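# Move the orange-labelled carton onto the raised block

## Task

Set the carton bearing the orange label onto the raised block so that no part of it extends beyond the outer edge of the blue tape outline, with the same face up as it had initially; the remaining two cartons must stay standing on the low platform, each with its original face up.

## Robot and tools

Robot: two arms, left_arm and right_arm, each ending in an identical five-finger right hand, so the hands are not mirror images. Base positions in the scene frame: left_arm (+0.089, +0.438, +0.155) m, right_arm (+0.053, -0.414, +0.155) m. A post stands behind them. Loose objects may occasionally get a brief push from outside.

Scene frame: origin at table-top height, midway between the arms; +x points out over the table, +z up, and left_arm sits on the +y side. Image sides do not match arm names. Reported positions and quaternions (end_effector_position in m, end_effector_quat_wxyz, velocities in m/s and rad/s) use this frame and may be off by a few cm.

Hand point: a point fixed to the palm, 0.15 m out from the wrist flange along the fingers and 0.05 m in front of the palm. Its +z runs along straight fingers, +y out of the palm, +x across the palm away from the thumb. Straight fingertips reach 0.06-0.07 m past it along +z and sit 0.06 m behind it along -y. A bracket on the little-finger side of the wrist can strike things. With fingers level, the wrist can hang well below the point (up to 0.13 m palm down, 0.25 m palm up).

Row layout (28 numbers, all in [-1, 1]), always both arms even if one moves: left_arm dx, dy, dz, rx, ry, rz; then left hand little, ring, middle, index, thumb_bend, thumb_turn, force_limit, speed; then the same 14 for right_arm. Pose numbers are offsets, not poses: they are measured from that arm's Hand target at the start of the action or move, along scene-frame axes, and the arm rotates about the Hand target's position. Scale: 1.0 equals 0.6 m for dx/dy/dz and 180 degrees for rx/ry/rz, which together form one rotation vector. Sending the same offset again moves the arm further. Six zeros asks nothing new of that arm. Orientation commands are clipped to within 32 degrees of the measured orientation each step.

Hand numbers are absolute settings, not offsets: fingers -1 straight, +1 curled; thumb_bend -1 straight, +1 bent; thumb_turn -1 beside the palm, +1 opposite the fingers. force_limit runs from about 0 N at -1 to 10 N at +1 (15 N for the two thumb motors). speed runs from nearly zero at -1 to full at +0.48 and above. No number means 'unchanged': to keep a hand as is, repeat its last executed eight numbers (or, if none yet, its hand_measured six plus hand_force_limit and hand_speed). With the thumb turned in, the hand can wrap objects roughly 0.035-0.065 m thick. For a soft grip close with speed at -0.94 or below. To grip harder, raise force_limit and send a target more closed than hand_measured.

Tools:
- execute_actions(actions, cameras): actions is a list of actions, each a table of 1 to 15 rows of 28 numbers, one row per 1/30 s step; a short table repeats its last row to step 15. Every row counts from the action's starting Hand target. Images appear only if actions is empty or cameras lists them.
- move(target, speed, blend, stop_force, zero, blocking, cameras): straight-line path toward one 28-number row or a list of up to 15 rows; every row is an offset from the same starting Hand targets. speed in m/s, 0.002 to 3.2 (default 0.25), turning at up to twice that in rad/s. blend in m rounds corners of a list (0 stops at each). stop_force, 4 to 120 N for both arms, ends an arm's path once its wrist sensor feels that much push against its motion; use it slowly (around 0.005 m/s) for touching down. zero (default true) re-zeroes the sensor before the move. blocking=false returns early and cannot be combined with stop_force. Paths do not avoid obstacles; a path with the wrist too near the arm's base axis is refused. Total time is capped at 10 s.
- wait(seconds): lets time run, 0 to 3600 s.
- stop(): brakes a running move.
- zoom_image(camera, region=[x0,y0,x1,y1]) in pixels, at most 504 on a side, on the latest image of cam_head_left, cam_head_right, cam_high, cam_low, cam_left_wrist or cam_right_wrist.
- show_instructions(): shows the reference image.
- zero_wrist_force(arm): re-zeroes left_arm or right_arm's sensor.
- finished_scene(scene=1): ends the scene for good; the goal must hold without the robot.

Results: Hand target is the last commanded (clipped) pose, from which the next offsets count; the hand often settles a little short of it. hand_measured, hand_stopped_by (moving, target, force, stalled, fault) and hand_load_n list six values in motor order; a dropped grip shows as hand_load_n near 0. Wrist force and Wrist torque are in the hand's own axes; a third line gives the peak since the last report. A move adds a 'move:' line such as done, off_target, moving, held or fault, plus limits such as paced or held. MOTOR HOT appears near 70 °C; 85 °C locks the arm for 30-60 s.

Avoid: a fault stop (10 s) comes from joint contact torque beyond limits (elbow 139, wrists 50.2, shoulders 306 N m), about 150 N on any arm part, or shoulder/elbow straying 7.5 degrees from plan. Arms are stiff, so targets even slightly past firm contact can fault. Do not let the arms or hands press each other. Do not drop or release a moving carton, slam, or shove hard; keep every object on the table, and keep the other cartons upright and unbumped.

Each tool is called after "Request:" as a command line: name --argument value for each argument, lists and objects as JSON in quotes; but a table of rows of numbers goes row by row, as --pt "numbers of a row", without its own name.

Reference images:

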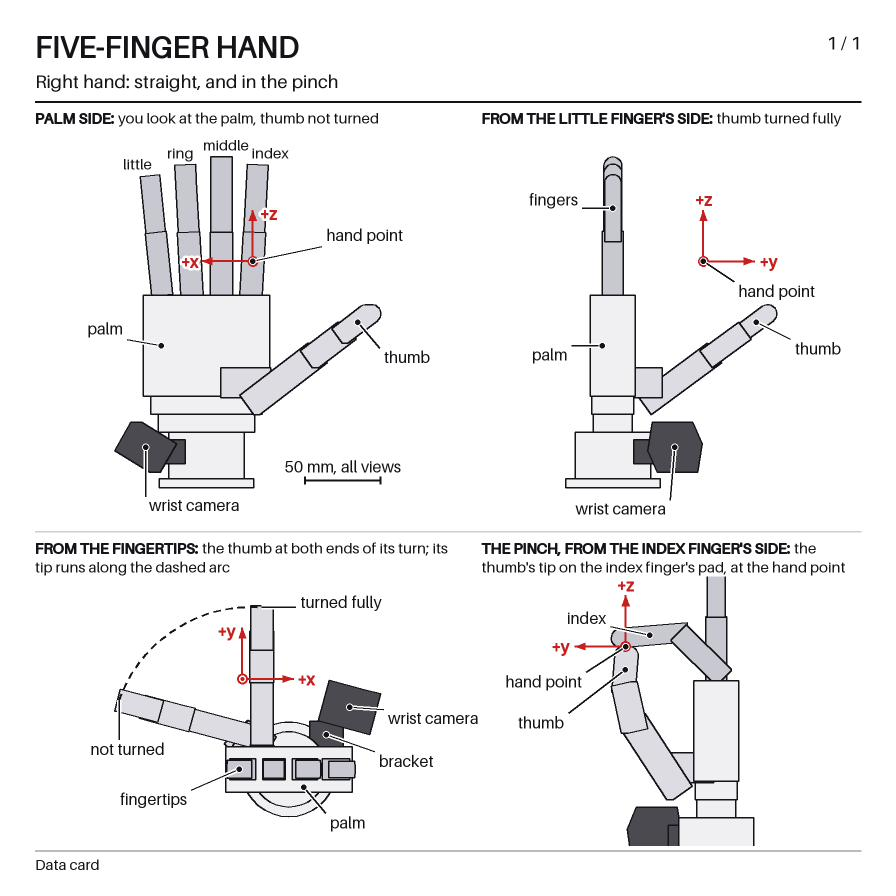

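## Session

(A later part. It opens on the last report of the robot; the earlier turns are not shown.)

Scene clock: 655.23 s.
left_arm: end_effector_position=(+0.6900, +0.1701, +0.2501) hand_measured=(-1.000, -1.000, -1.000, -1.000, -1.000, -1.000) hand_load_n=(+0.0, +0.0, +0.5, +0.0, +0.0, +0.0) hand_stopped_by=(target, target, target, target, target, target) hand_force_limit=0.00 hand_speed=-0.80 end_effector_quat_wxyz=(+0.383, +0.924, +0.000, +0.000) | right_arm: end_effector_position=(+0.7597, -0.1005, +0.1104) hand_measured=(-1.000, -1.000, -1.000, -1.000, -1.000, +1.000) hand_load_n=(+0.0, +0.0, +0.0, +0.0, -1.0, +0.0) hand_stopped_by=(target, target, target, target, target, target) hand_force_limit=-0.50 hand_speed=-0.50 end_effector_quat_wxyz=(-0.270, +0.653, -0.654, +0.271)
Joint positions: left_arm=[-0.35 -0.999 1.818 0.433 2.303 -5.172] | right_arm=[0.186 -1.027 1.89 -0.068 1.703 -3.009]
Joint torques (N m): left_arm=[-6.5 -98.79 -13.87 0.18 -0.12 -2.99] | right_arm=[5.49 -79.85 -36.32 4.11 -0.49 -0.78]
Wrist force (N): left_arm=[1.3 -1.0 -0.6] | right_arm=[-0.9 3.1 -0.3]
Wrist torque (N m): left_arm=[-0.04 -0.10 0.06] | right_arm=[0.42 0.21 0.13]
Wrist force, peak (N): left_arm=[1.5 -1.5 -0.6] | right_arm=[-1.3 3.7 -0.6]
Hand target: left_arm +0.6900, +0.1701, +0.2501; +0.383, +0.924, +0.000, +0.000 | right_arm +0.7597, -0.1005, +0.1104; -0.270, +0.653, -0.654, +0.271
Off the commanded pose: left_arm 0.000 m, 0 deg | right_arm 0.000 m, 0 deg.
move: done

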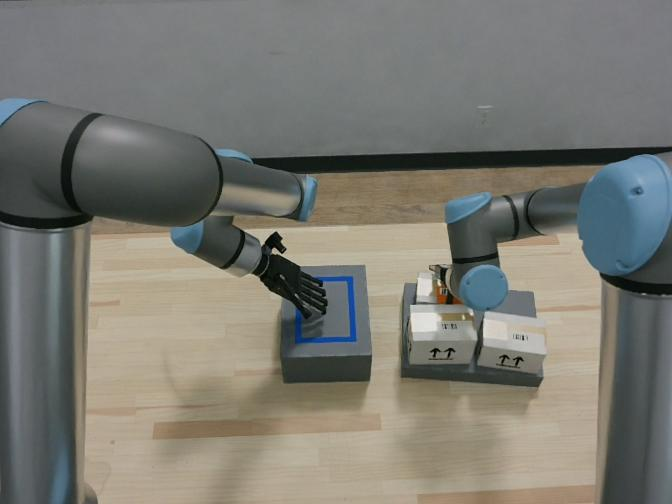

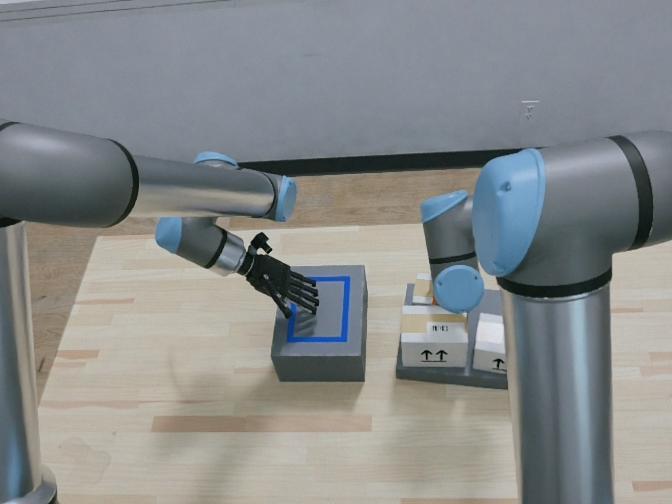

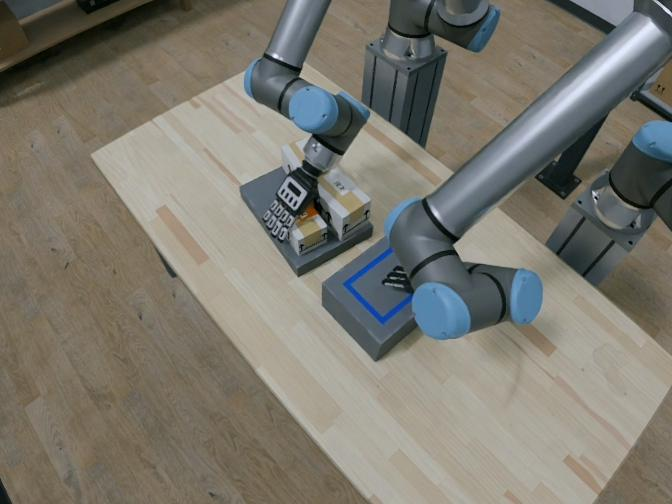

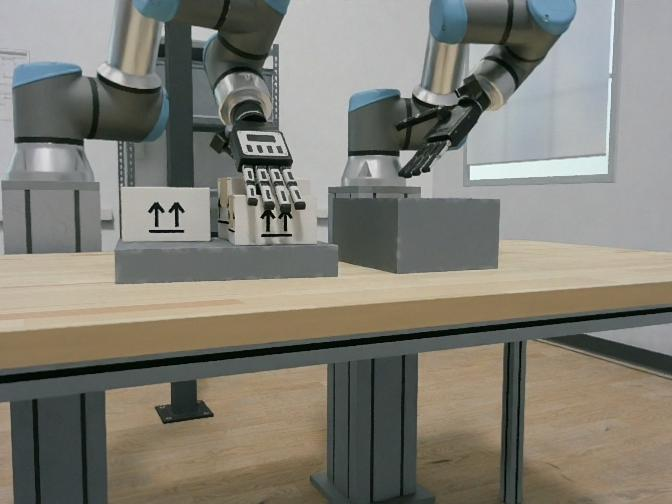

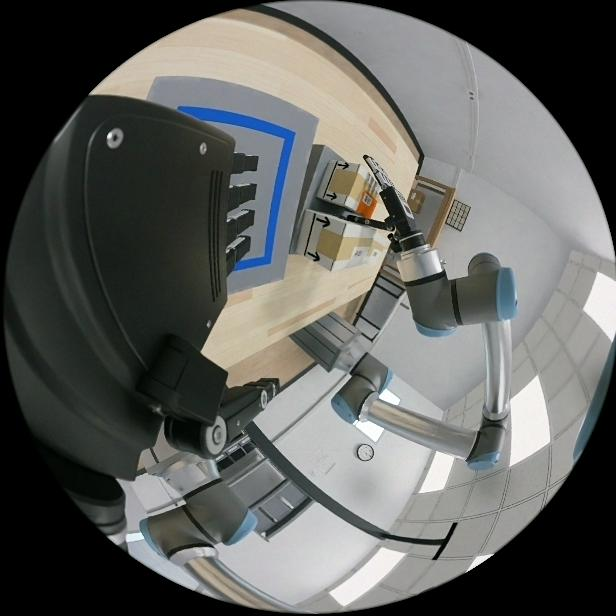

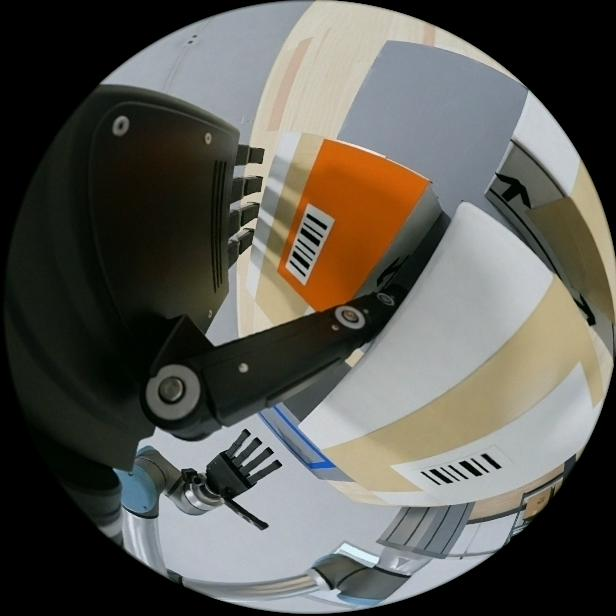

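Request:
zoom_image --camera "cam_left_wrist" --region '[310, 140, 410, 240]'

Request:
zoom_image --camera "cam_low" --region '[210, 120, 340, 250]'

Request:
zoom_image --camera "cam_high" --region '[250, 160, 350, 260]'

Scaled by 5.040 from the camera's image (finer frame: 880x880).

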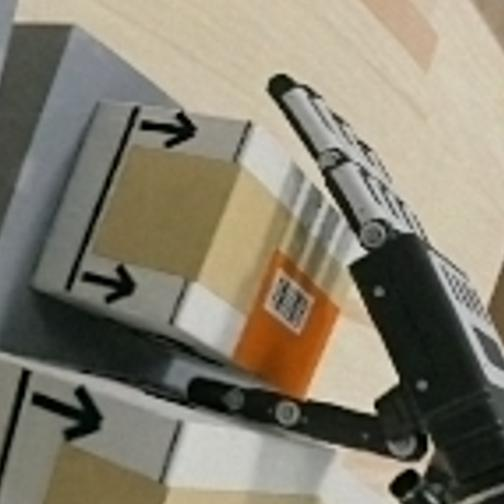

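Scaled by 3.877 from the camera's image (finer frame: 960x720).

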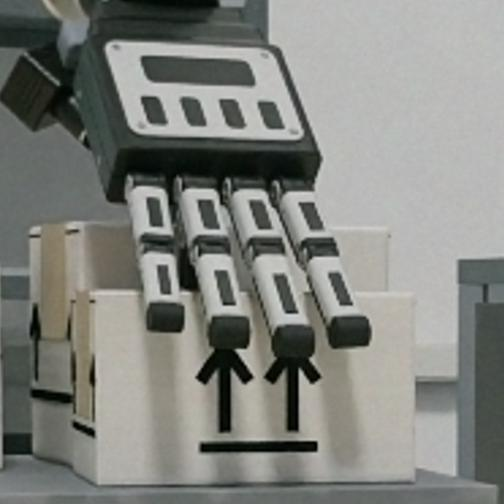

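Scaled by 5.040 from the camera's image (finer frame: 960x720).

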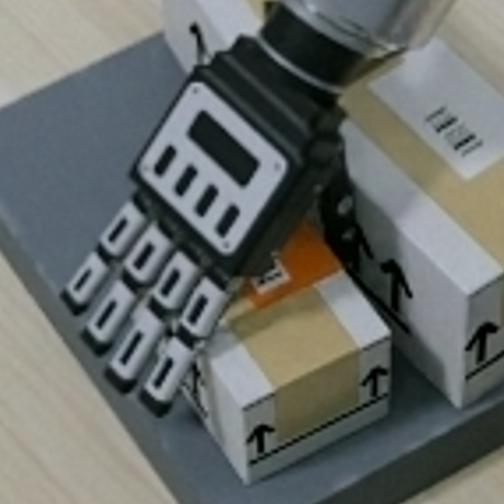

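Request:
move --target '[0,0,0, 0,0,0, -1,-1,-1,-1,-1,-1,0,-0.8, 0.01,0,0,0,0,0,-1,-1,-1,-1,-1,1,-0.5,-0.5]' --speed 0.02 --stop_force 4

Request:
move --target '[0,0,0, 0,0,0, -1,-1,-1,-1,-1,-1,0,-0.8, 0,0,0,0,0,0,-1,-1,-0.2,-0.2,-1,1,-0.6,-0.92]' --cameras '["cam_low","cam_left_wrist","cam_high"]'

Request:
zoom_image --camera "cam_left_wrist" --region '[310, 140, 410, 240]'

Request:
zoom_image --camera "cam_low" --region '[210, 120, 340, 250]'

Request:
zoom_image --camera "cam_high" --region '[250, 160, 350, 260]'

Scene clock: 752.03 s.
left_arm: end_effector_position=(+0.6900, +0.1701, +0.2501) hand_measured=(-1.000, -1.000, -1.000, -1.000, -1.000, -1.000) hand_load_n=(+0.0, +0.0, +0.0, +0.0, +0.0, +0.0) hand_stopped_by=(target, target, target, target, target, target) hand_force_limit=0.00 hand_speed=-0.80 end_effector_quat_wxyz=(+0.383, +0.924, +0.000, +0.000) | right_arm: end_effector_position=(+0.7657, -0.1005, +0.1104) hand_measured=(-1.000, -1.000, -1.000, -1.000, -1.000, +1.000) hand_load_n=(+0.0, +0.0, +0.0, +0.0, +0.0, +0.5) hand_stopped_by=(target, target, target, target, target, target) hand_force_limit=-0.50 hand_speed=-0.50 end_effector_quat_wxyz=(-0.270, +0.653, -0.654, +0.271)
Joint positions: left_arm=[-0.35 -0.999 1.818 0.432 2.303 -5.172] | right_arm=[0.185 -1.021 1.878 -0.063 1.702 -3.01]
Joint torques (N m): left_arm=[-8.96 -96.68 -13.69 0.48 -0.13 -2.46] | right_arm=[-9.32 -53.08 -34.94 3.68 -3.55 -1.6]
Wrist force (N): left_arm=[1.3 -1.0 -0.4] | right_arm=[-1.0 3.1 -1.7]
Wrist torque (N m): left_arm=[-0.04 -0.11 0.06] | right_arm=[0.37 0.24 0.24]
Wrist force, peak (N): left_arm=[1.2 -1.7 -0.6] | right_arm=[-1.0 3.6 -1.8]
Hand target: left_arm +0.6900, +0.1701, +0.2501; +0.383, +0.924, +0.000, +0.000 | right_arm +0.7657, -0.1005, +0.1104; -0.270, +0.653, -0.654, +0.271
Off the commanded pose: left_arm 0.000 m, 0 deg | right_arm 0.000 m, 0 deg.
move: done

Scene clock: 754.73 s.
left_arm: end_effector_position=(+0.6900, +0.1701, +0.2501) hand_measured=(-1.000, -1.000, -1.000, -1.000, -1.000, -1.000) hand_load_n=(+0.0, +0.0, +0.0, +0.0, +0.0, +0.0) hand_stopped_by=(target, target, target, target, target, target) hand_force_limit=0.00 hand_speed=-0.80 end_effector_quat_wxyz=(+0.383, +0.924, +0.000, +0.000) | right_arm: end_effector_position=(+0.7657, -0.1005, +0.1104) hand_measured=(-1.000, -1.000, -0.456, -0.568, -1.000, +1.000) hand_load_n=(+0.0, +0.0, +2.5, +1.5, +0.5, +0.0) hand_stopped_by=(target, target, force, force, target, target) hand_force_limit=-0.60 hand_speed=-0.92 end_effector_quat_wxyz=(-0.270, +0.653, -0.654, +0.271)
Joint positions: left_arm=[-0.35 -0.999 1.818 0.432 2.303 -5.172] | right_arm=[0.185 -1.021 1.878 -0.063 1.702 -3.01]
Joint torques (N m): left_arm=[-8.18 -96.83 -13.54 0.45 -0.14 -2.39] | right_arm=[-9.81 -54.91 -26.24 4.04 -3.1 -1.85]
Wrist force (N): left_arm=[1.3 -1.3 -0.1] | right_arm=[-1.4 -0.6 -1.9]
Wrist torque (N m): left_arm=[-0.10 -0.12 0.05] | right_arm=[0.57 0.20 0.25]
Wrist force, peak (N): left_arm=[1.5 -1.4 -0.7] | right_arm=[-1.4 3.7 -1.8]
Hand target: left_arm +0.6900, +0.1701, +0.2501; +0.383, +0.924, +0.000, +0.000 | right_arm +0.7657, -0.1005, +0.1104; -0.270, +0.653, -0.654, +0.271
Off the commanded pose: left_arm 0.000 m, 0 deg | right_arm 0.000 m, 0 deg.
move: done
Images, in order (width x height): cam_high 672x504, cam_low 672x504, cam_left_wrist 616x616.

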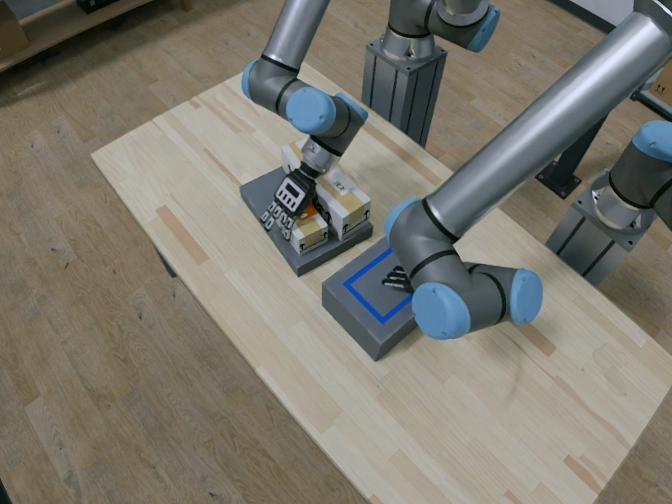

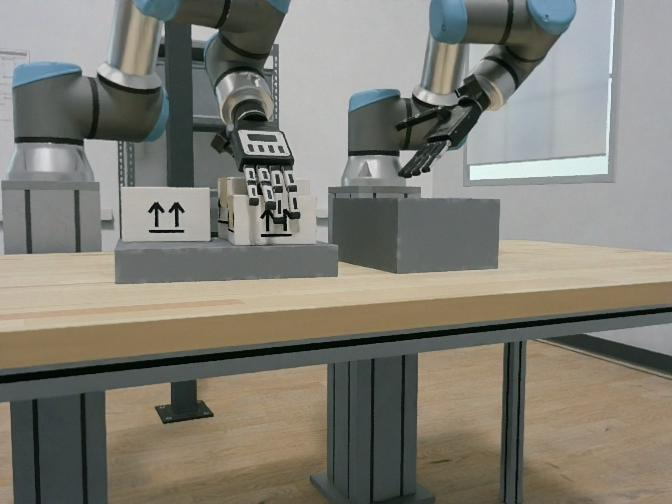

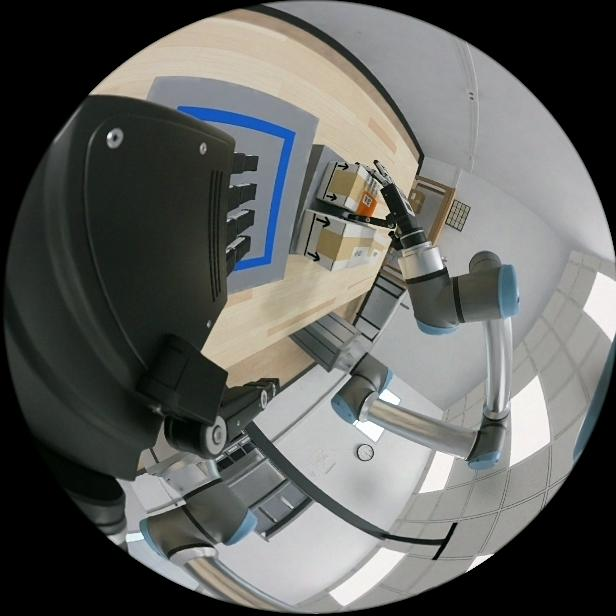

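Scaled by 5.040 from the camera's image (finer frame: 880x880).

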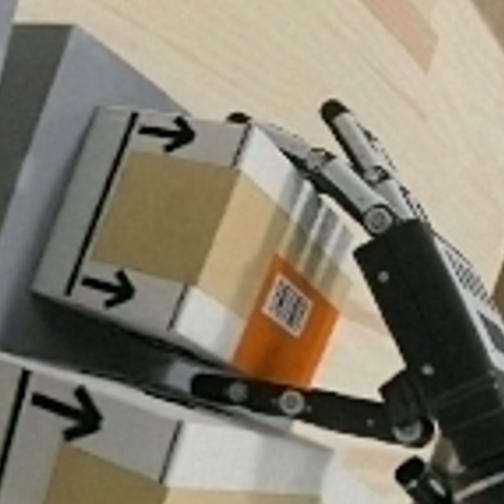

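Scaled by 3.877 from the camera's image (finer frame: 960x720).

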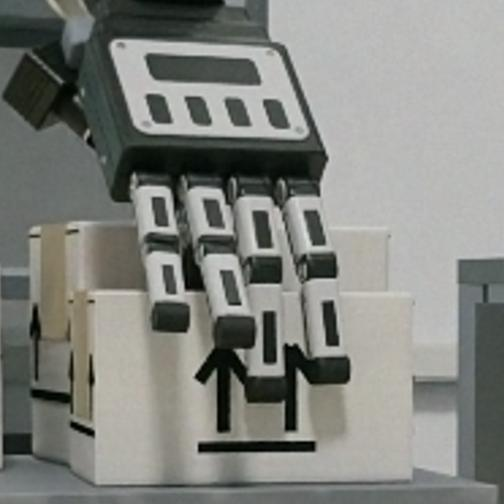

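Scaled by 5.040 from the camera's image (finer frame: 960x720).

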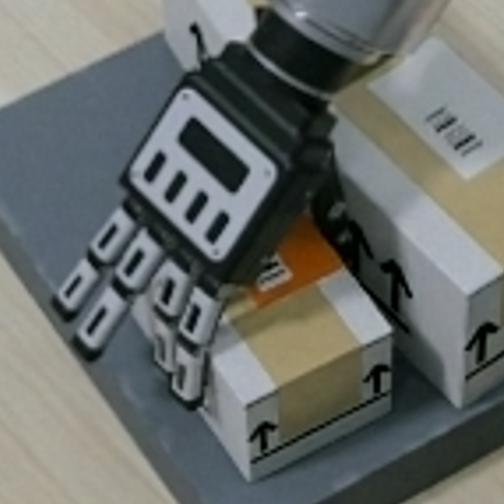

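Request:
move --target '[0,0,0, 0,0,0, -1,-1,-1,-1,-1,-1,0,-0.8, 0,0,0,0,0,0,-1,-1,-0.2,-0.2,-0.5,1,-0.4,-0.92]' --cameras '["cam_low","cam_left_wrist","cam_high","cam_right_wrist"]'

Request:
zoom_image --camera "cam_left_wrist" --region '[310, 140, 410, 240]'

Scene clock: 764.43 s.
left_arm: end_effector_position=(+0.6900, +0.1701, +0.2501) hand_measured=(-1.000, -1.000, -1.000, -1.000, -1.000, -1.000) hand_load_n=(+0.0, -0.5, -0.5, +0.0, +0.0, +0.0) hand_stopped_by=(target, target, target, target, target, target) hand_force_limit=0.00 hand_speed=-0.80 end_effector_quat_wxyz=(+0.383, +0.924, +0.000, +0.000) | right_arm: end_effector_position=(+0.7657, -0.1005, +0.1104) hand_measured=(-1.000, -1.000, -0.456, -0.568, -0.958, +1.000) hand_load_n=(+0.0, +0.0, +2.5, +1.5, +4.5, +0.0) hand_stopped_by=(target, target, force, force, force, target) hand_force_limit=-0.40 hand_speed=-0.92 end_effector_quat_wxyz=(-0.270, +0.653, -0.654, +0.271)
Joint positions: left_arm=[-0.35 -0.999 1.818 0.432 2.303 -5.172] | right_arm=[0.185 -1.021 1.878 -0.063 1.702 -3.01]
Joint torques (N m): left_arm=[-8.27 -96.98 -13.6 0.3 -0.15 -2.4] | right_arm=[-8.02 -54.64 -14.09 3.47 -2.71 -1.83]
Wrist force (N): left_arm=[1.0 -1.4 -1.0] | right_arm=[-1.2 0.7 -3.3]
Wrist torque (N m): left_arm=[-0.06 -0.05 0.04] | right_arm=[0.58 0.23 0.25]
Wrist force, peak (N): left_arm=[1.1 -1.8 -0.6] | right_arm=[-1.0 1.5 -3.1]
Hand target: left_arm +0.6900, +0.1701, +0.2501; +0.383, +0.924, +0.000, +0.000 | right_arm +0.7657, -0.1005, +0.1104; -0.270, +0.653, -0.654, +0.271
Off the commanded pose: left_arm 0.000 m, 0 deg | right_arm 0.000 m, 0 deg.
move: done
Images, in order (width x height): cam_high 672x504, cam_low 672x504, cam_left_wrist 616x616, cam_right_wrist 616x616.

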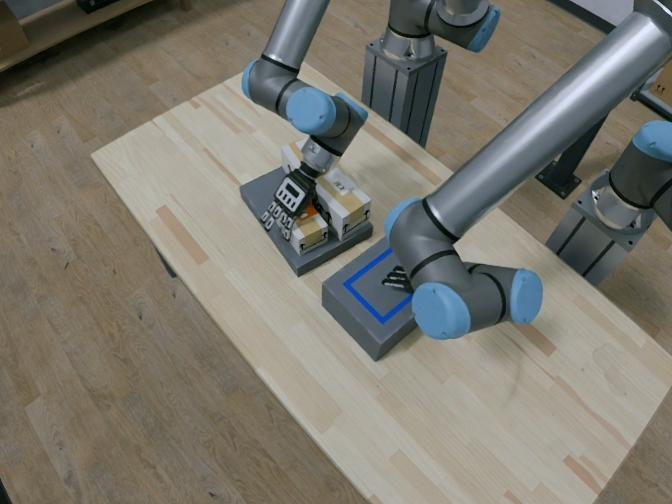

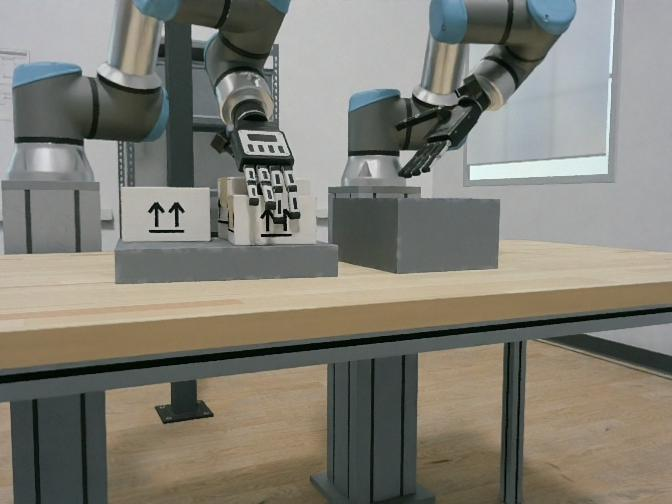

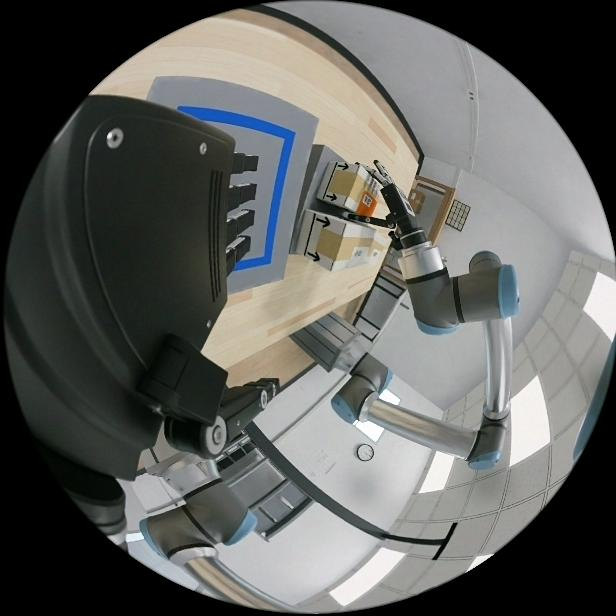

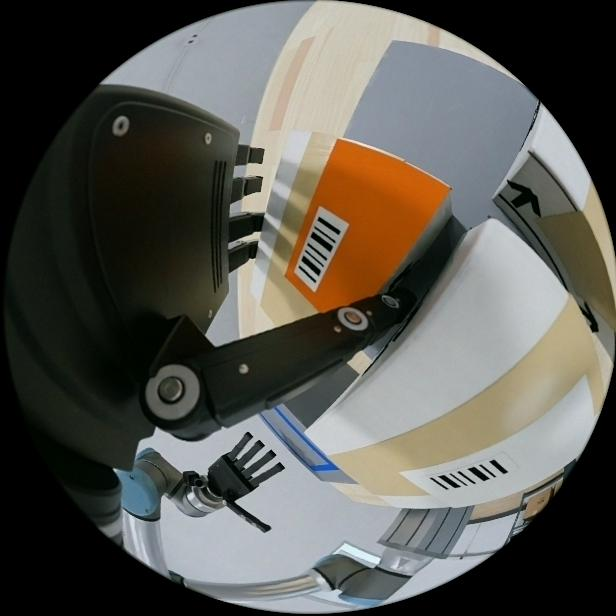

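Scaled by 5.040 from the camera's image (finer frame: 880x880).

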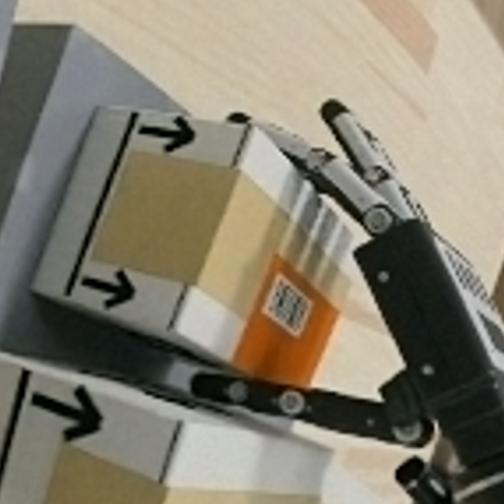

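Request:
move --target '[0,0,0, 0,0,0, -1,-1,-1,-1,-1,-1,0,-0.8, 0,0,0,0,0,0,-1,-1,-0.15,-0.15,-0.45,1,-0.2,-0.92]'

Request:
move --target '[0,0,0, 0,0,0, -1,-1,-1,-1,-1,-1,0,-0.8, 0,0,0.0333,0,0,0,-1,-1,-0.15,-0.15,-0.45,1,-0.2,-0.92]' --speed 0.03 --cameras '["cam_low","cam_left_wrist","cam_high","cam_right_wrist"]'

Request:
zoom_image --camera "cam_left_wrist" --region '[310, 140, 410, 240]'

Request:
zoom_image --camera "cam_low" --region '[210, 120, 340, 250]'

Scene clock: 774.60 s.
left_arm: end_effector_position=(+0.6900, +0.1701, +0.2501) hand_measured=(-1.000, -1.000, -1.000, -1.000, -1.000, -1.000) hand_load_n=(+0.0, +0.0, +0.0, +0.0, +0.0, +0.0) hand_stopped_by=(target, target, target, target, target, target) hand_force_limit=0.00 hand_speed=-0.80 end_effector_quat_wxyz=(+0.383, +0.924, +0.000, +0.000) | right_arm: end_effector_position=(+0.7657, -0.1005, +0.1104) hand_measured=(-1.000, -1.000, -0.434, -0.518, -0.950, +1.000) hand_load_n=(+0.0, +0.0, +4.0, +4.5, +6.0, +0.0) hand_stopped_by=(target, target, force, force, force, target) hand_force_limit=-0.20 hand_speed=-0.92 end_effector_quat_wxyz=(-0.270, +0.653, -0.654, +0.271)
Joint positions: left_arm=[-0.35 -0.999 1.818 0.432 2.303 -5.172] | right_arm=[0.185 -1.021 1.878 -0.063 1.702 -3.01]
Joint torques (N m): left_arm=[-8.62 -97.68 -13.97 0.42 -0.22 -2.51] | right_arm=[-1.49 -53.5 -13.95 3.97 -2.56 -2.16]
Wrist force (N): left_arm=[1.2 -1.4 -0.1] | right_arm=[-1.9 -4.1 -3.5]
Wrist torque (N m): left_arm=[-0.11 -0.10 0.05] | right_arm=[0.84 0.24 0.27]
Wrist force, peak (N): left_arm=[1.3 -1.5 -0.4] | right_arm=[-1.9 -4.4 -3.2]
Hand target: left_arm +0.6900, +0.1701, +0.2501; +0.383, +0.924, +0.000, +0.000 | right_arm +0.7657, -0.1005, +0.1104; -0.270, +0.653, -0.654, +0.271
Off the commanded pose: left_arm 0.000 m, 0 deg | right_arm 0.000 m, 0 deg.
move: done

Scene clock: 775.67 s.
left_arm: end_effector_position=(+0.6900, +0.1701, +0.2501) hand_measured=(-1.000, -1.000, -1.000, -1.000, -1.000, -1.000) hand_load_n=(+0.0, +0.0, +0.0, +0.0, +0.0, +0.0) hand_stopped_by=(target, target, target, target, target, target) hand_force_limit=0.00 hand_speed=-0.80 end_effector_quat_wxyz=(+0.383, +0.924, +0.000, +0.000) | right_arm: end_effector_position=(+0.7657, -0.1005, +0.1301) hand_measured=(-1.000, -1.000, -0.434, -0.518, -0.950, +1.000) hand_load_n=(+0.0, +0.0, +3.0, +3.5, +6.0, -0.5) hand_stopped_by=(target, target, force, force, force, target) hand_force_limit=-0.20 hand_speed=-0.92 end_effector_quat_wxyz=(-0.270, +0.653, -0.654, +0.271)
Joint positions: left_arm=[-0.35 -0.999 1.818 0.432 2.303 -5.172] | right_arm=[0.185 -1.046 1.872 -0.032 1.702 -3.01]
Joint torques (N m): left_arm=[-8.81 -96.68 -13.73 0.43 -0.14 -2.38] | right_arm=[-0.08 -83.78 -37.92 4.15 -2.38 -1.65]
Wrist force (N): left_arm=[1.1 -1.3 -0.4] | right_arm=[-1.0 5.8 1.6]
Wrist torque (N m): left_arm=[-0.08 -0.07 0.04] | right_arm=[0.31 0.17 0.26]
Wrist force, peak (N): left_arm=[1.0 -1.6 -0.7] | right_arm=[-1.0 6.6 1.5]
Hand target: left_arm +0.6900, +0.1701, +0.2501; +0.383, +0.924, +0.000, +0.000 | right_arm +0.7657, -0.1005, +0.1304; -0.270, +0.653, -0.654, +0.271
Off the commanded pose: left_arm 0.000 m, 0 deg | right_arm 0.000 m, 0 deg.
move: done
Images, in order (width x height): cam_high 672x504, cam_low 672x504, cam_left_wrist 616x616, cam_right_wrist 616x616.

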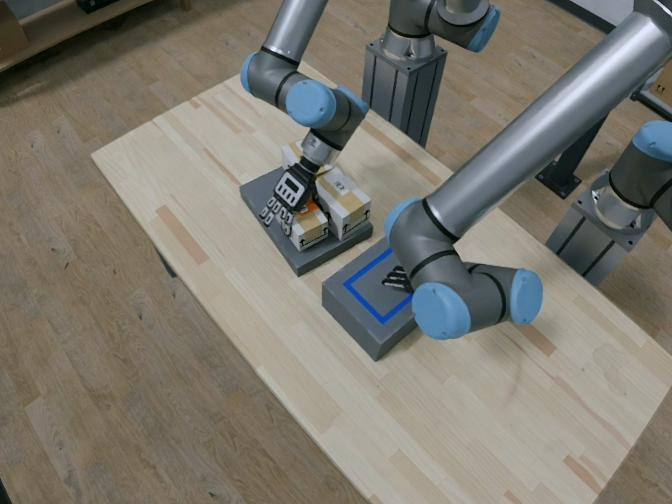

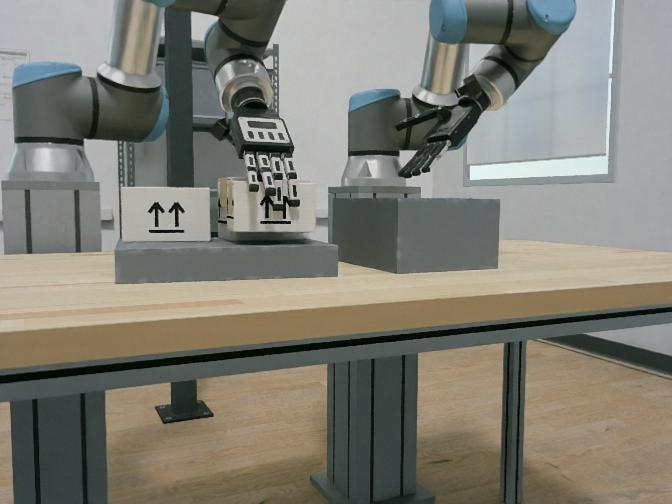

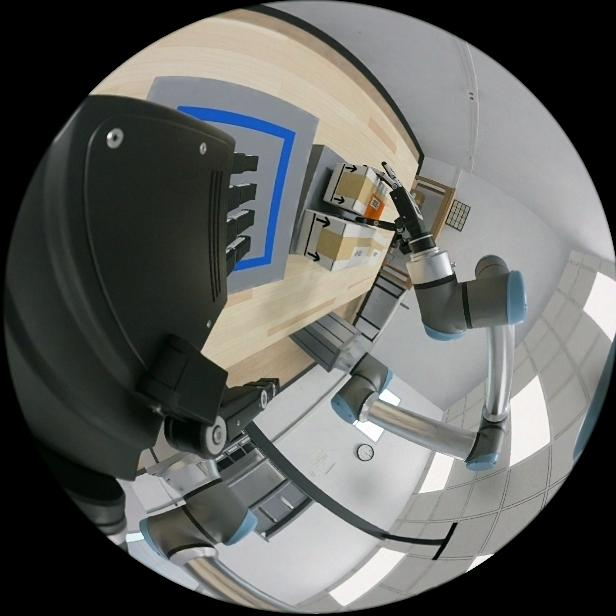

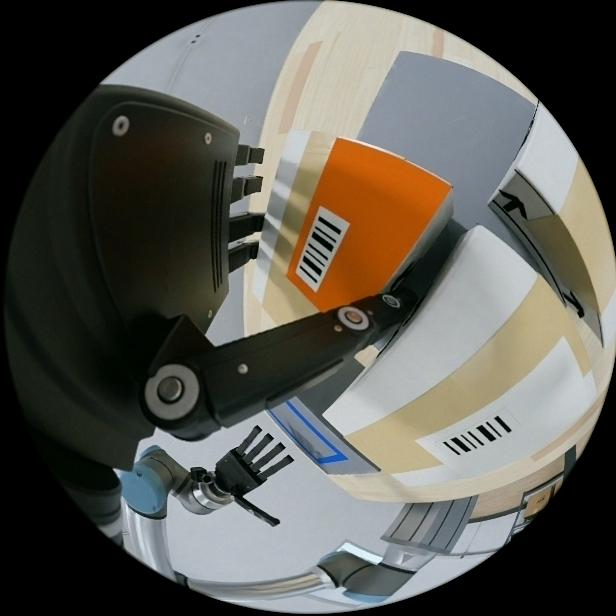

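Scaled by 5.040 from the camera's image (finer frame: 880x880).

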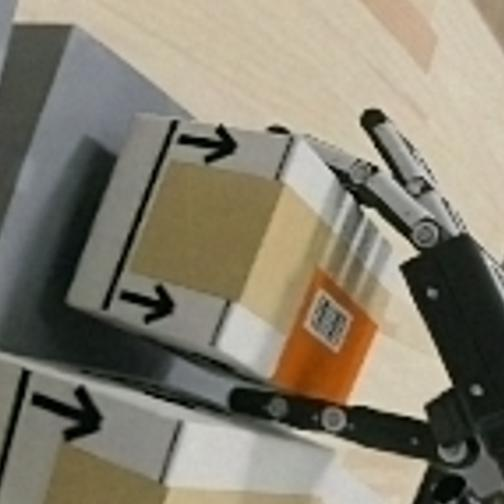

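Scaled by 3.877 from the camera's image (finer frame: 960x720).

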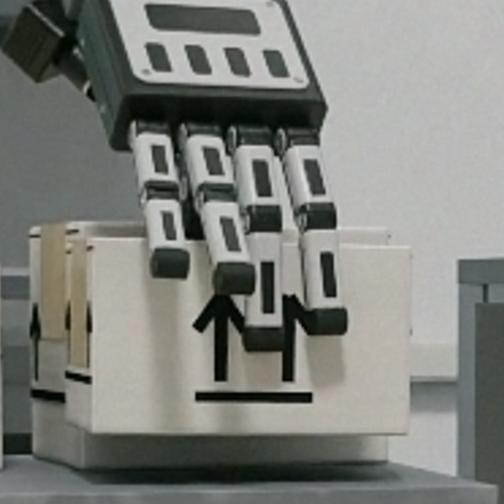

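Request:
move --target '[-0.0667,0.4167,0.0833,0,0,0, -1,-1,-1,-1,-1,-1,0,-0.8, 0,0,0,0,0,0,-1,-1,-0.1,-0.1,-0.4,1,0.0,-0.92]'

Request:
move --target '[0,0,0,0,0,0, -1,-1,-1,-1,-1,-1,0,-0.8, 0,0,0.175,0,0,0,-1,-1,-0.1,-0.1,-0.4,1,0.0,-0.92]' --speed 0.08 --cameras '["cam_low","cam_left_wrist","cam_high","cam_right_wrist"]'

Scene clock: 800.87 s.
left_arm: end_effector_position=(+0.6500, +0.4200, +0.3000) hand_measured=(-1.000, -1.000, -1.000, -1.000, -1.000, -1.000) hand_load_n=(+0.0, +0.0, +0.0, +0.0, +0.0, +0.0) hand_stopped_by=(target, target, target, target, target, target) hand_force_limit=0.00 hand_speed=-0.80 end_effector_quat_wxyz=(+0.383, +0.924, +0.000, +0.000) | right_arm: end_effector_position=(+0.7657, -0.1005, +0.1304) hand_measured=(-1.000, -1.000, -0.414, -0.490, -0.940, +1.000) hand_load_n=(+0.0, +0.0, +5.0, +5.0, +7.5, -1.0) hand_stopped_by=(target, target, force, force, force, target) hand_force_limit=0.00 hand_speed=-0.92 end_effector_quat_wxyz=(-0.270, +0.653, -0.654, +0.271)
Joint positions: left_arm=[0.052 -1.002 1.812 0.826 2.355 -4.619] | right_arm=[0.185 -1.046 1.872 -0.031 1.702 -3.01]
Joint torques (N m): left_arm=[6.19 -59.07 -34.74 7.37 0.1 3.73] | right_arm=[2.37 -86.06 -38.73 3.46 -1.76 -1.78]
Wrist force (N): left_arm=[1.2 -1.3 -0.4] | right_arm=[-1.3 6.1 1.3]
Wrist torque (N m): left_arm=[-0.10 -0.14 -0.09] | right_arm=[0.39 0.23 0.26]
Wrist force, peak (N): left_arm=[0.8 -2.0 -1.2] | right_arm=[-1.0 6.7 1.4]
Hand target: left_arm +0.6500, +0.4201, +0.3000; +0.383, +0.924, +0.000, +0.000 | right_arm +0.7657, -0.1005, +0.1304; -0.270, +0.653, -0.654, +0.271
Off the commanded pose: left_arm 0.000 m, 0 deg | right_arm 0.000 m, 0 deg.
move: done

Scene clock: 802.73 s.
left_arm: end_effector_position=(+0.6500, +0.4201, +0.3000) hand_measured=(-1.000, -1.000, -1.000, -1.000, -1.000, -1.000) hand_load_n=(+0.0, +0.0, +0.0, +0.0, +0.0, +0.0) hand_stopped_by=(target, target, target, target, target, target) hand_force_limit=0.00 hand_speed=-0.80 end_effector_quat_wxyz=(+0.383, +0.924, +0.000, +0.000) | right_arm: end_effector_position=(+0.7657, -0.1004, +0.2351) hand_measured=(-1.000, -1.000, -0.414, -0.490, -0.940, +1.000) hand_load_n=(+0.0, +0.0, +5.0, +5.5, +7.5, -1.0) hand_stopped_by=(target, target, force, force, force, target) hand_force_limit=0.00 hand_speed=-0.92 end_effector_quat_wxyz=(-0.270, +0.653, -0.653, +0.271)
Joint positions: left_arm=[0.052 -1.002 1.812 0.827 2.355 -4.619] | right_arm=[0.185 -1.166 1.822 0.139 1.702 -3.01]
Joint torques (N m): left_arm=[9.14 -58.91 -34.75 7.06 -0.08 3.62] | right_arm=[3.26 -76.5 -42.46 3.74 0.28 0.19]
Wrist force (N): left_arm=[1.1 -1.3 -0.4] | right_arm=[-1.4 5.8 1.2]
Wrist torque (N m): left_arm=[-0.10 -0.14 -0.09] | right_arm=[0.37 0.29 0.28]
Wrist force, peak (N): left_arm=[1.4 -1.5 0.0] | right_arm=[-0.9 6.7 2.0]
Hand target: left_arm +0.6500, +0.4201, +0.3000; +0.383, +0.924, +0.000, +0.000 | right_arm +0.7657, -0.1005, +0.2354; -0.270, +0.653, -0.654, +0.271
Off the commanded pose: left_arm 0.000 m, 0 deg | right_arm 0.000 m, 0 deg.
move: done
Images, in order (width x height): cam_high 672x504, cam_low 672x504, cam_left_wrist 616x616, cam_right_wrist 616x616.

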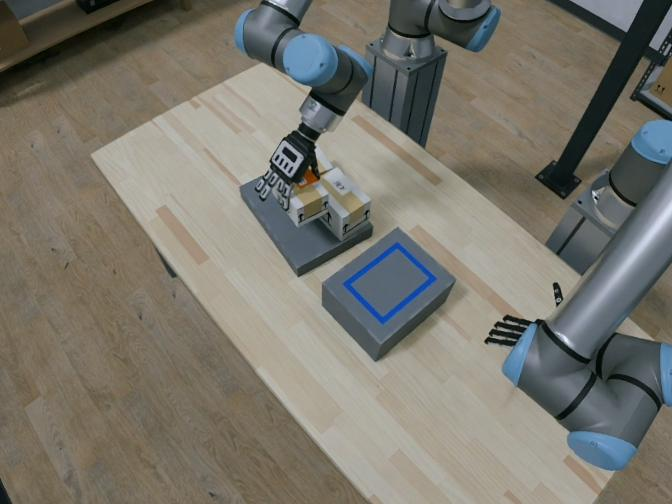

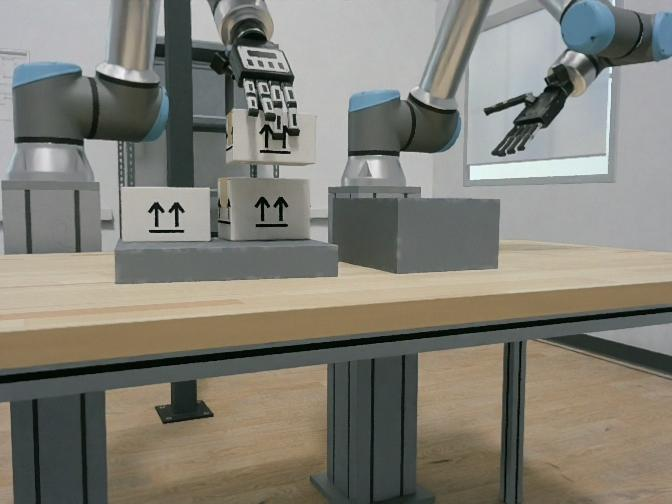

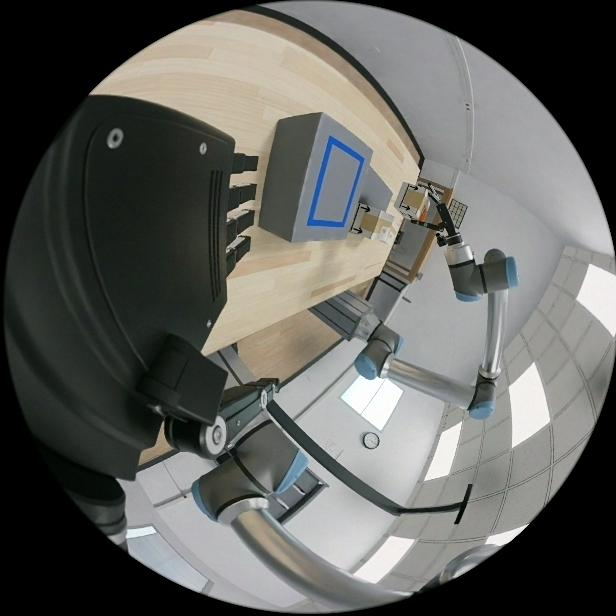

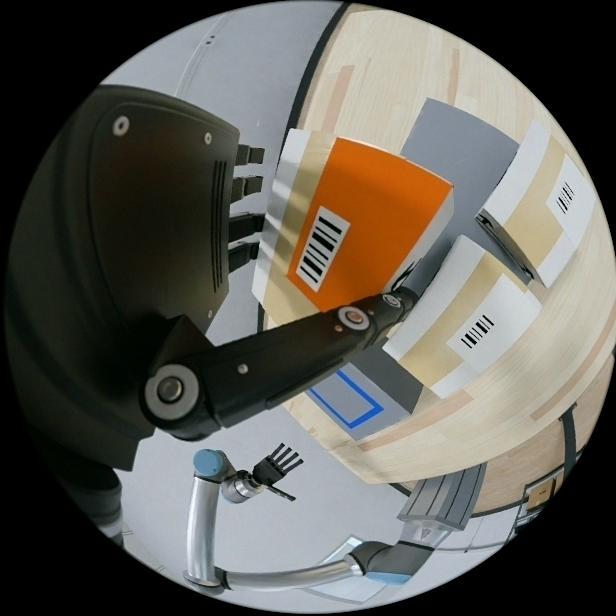

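Request:
move --target '[0,0.25,0.05,0,0,0, -1,-1,-1,-1,-1,-1,0,-0.8, -0.142,0.466,0,0,0,0.5,-1,-1,-0.1,-0.1,-0.4,1,0.0,-0.92]' --speed 0.12 --cameras '["all"]'

Scene clock: 816.93 s.
left_arm: end_effector_position=(+0.6500, +0.5701, +0.3300) hand_measured=(-1.000, -1.000, -1.000, -1.000, -1.000, -1.000) hand_load_n=(+0.0, +0.0, +0.0, +0.0, +0.0, +0.0) hand_stopped_by=(target, target, target, target, target, target) hand_force_limit=0.00 hand_speed=-0.80 end_effector_quat_wxyz=(+0.383, +0.924, +0.000, +0.000) | right_arm: end_effector_position=(+0.6805, +0.1791, +0.2354) hand_measured=(-1.000, -1.000, -0.414, -0.490, -0.940, +1.000) hand_load_n=(+0.0, +0.0, +5.0, +5.5, +7.0, -1.0) hand_stopped_by=(target, target, force, force, force, target) hand_force_limit=0.00 hand_speed=-0.92 end_effector_quat_wxyz=(-0.382, +0.924, +0.000, +0.000)
Joint positions: left_arm=[0.284 -0.932 1.672 1.116 2.314 -4.303] | right_arm=[0.376 -0.864 1.403 0.679 0.854 -4.202]
Joint torques (N m): left_arm=[9.68 -66.75 -35.95 7.22 -0.13 3.39] | right_arm=[13.13 -72.17 -45.98 5.25 -5.8 -2.17]
Wrist force (N): left_arm=[1.5 -0.8 -0.4] | right_arm=[-1.1 5.8 1.7]
Wrist torque (N m): left_arm=[-0.02 -0.20 -0.07] | right_arm=[0.34 0.06 0.30]
Wrist force, peak (N): left_arm=[1.6 -1.4 -0.8] | right_arm=[-1.3 6.9 2.3]
Hand target: left_arm +0.6500, +0.5701, +0.3300; +0.383, +0.924, +0.000, +0.000 | right_arm +0.6805, +0.1791, +0.2354; -0.382, +0.924, +0.000, +0.000
Off the commanded pose: left_arm 0.000 m, 0 deg | right_arm 0.000 m, 0 deg.
move: done

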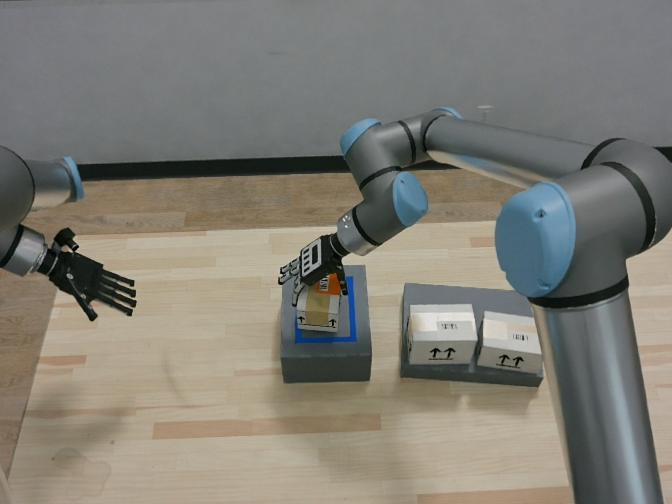

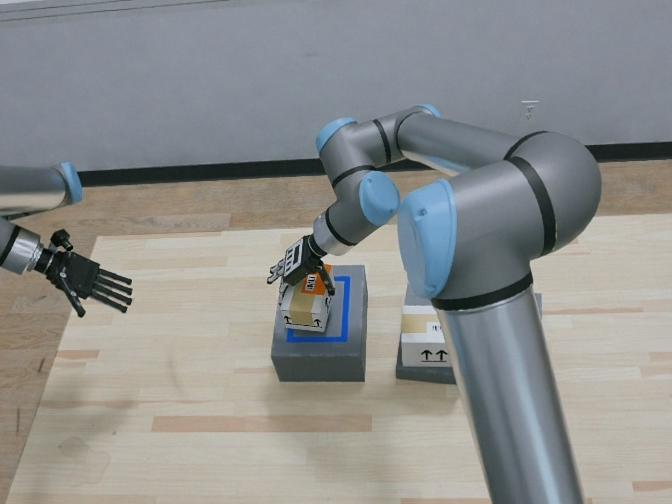

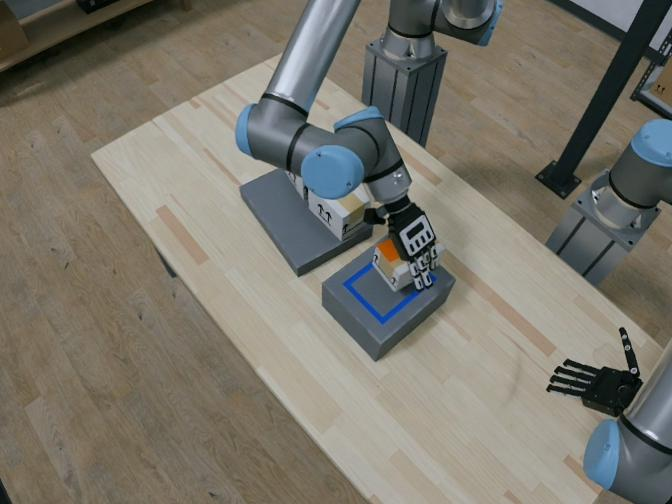

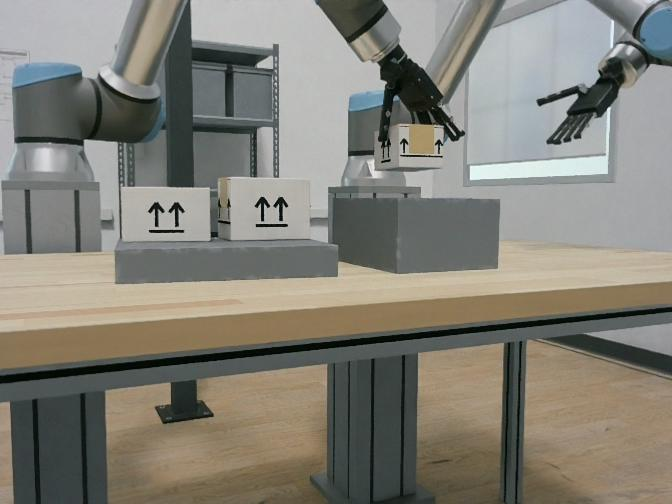

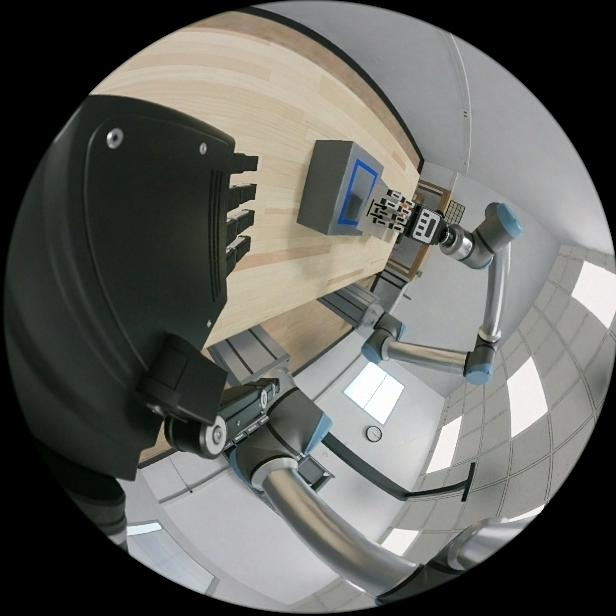

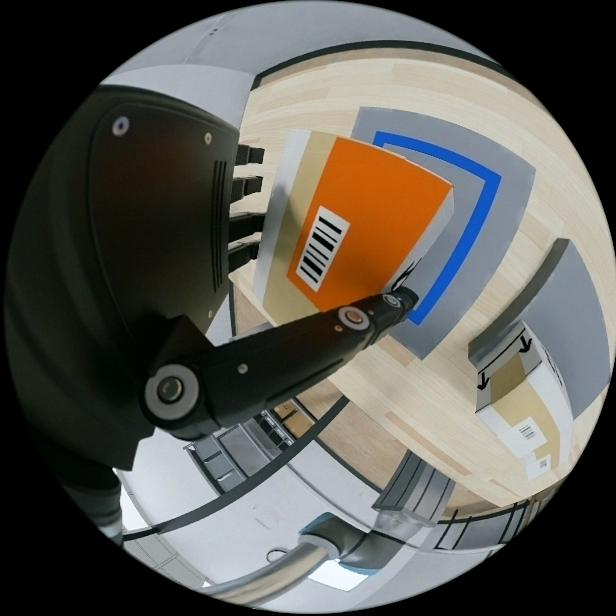

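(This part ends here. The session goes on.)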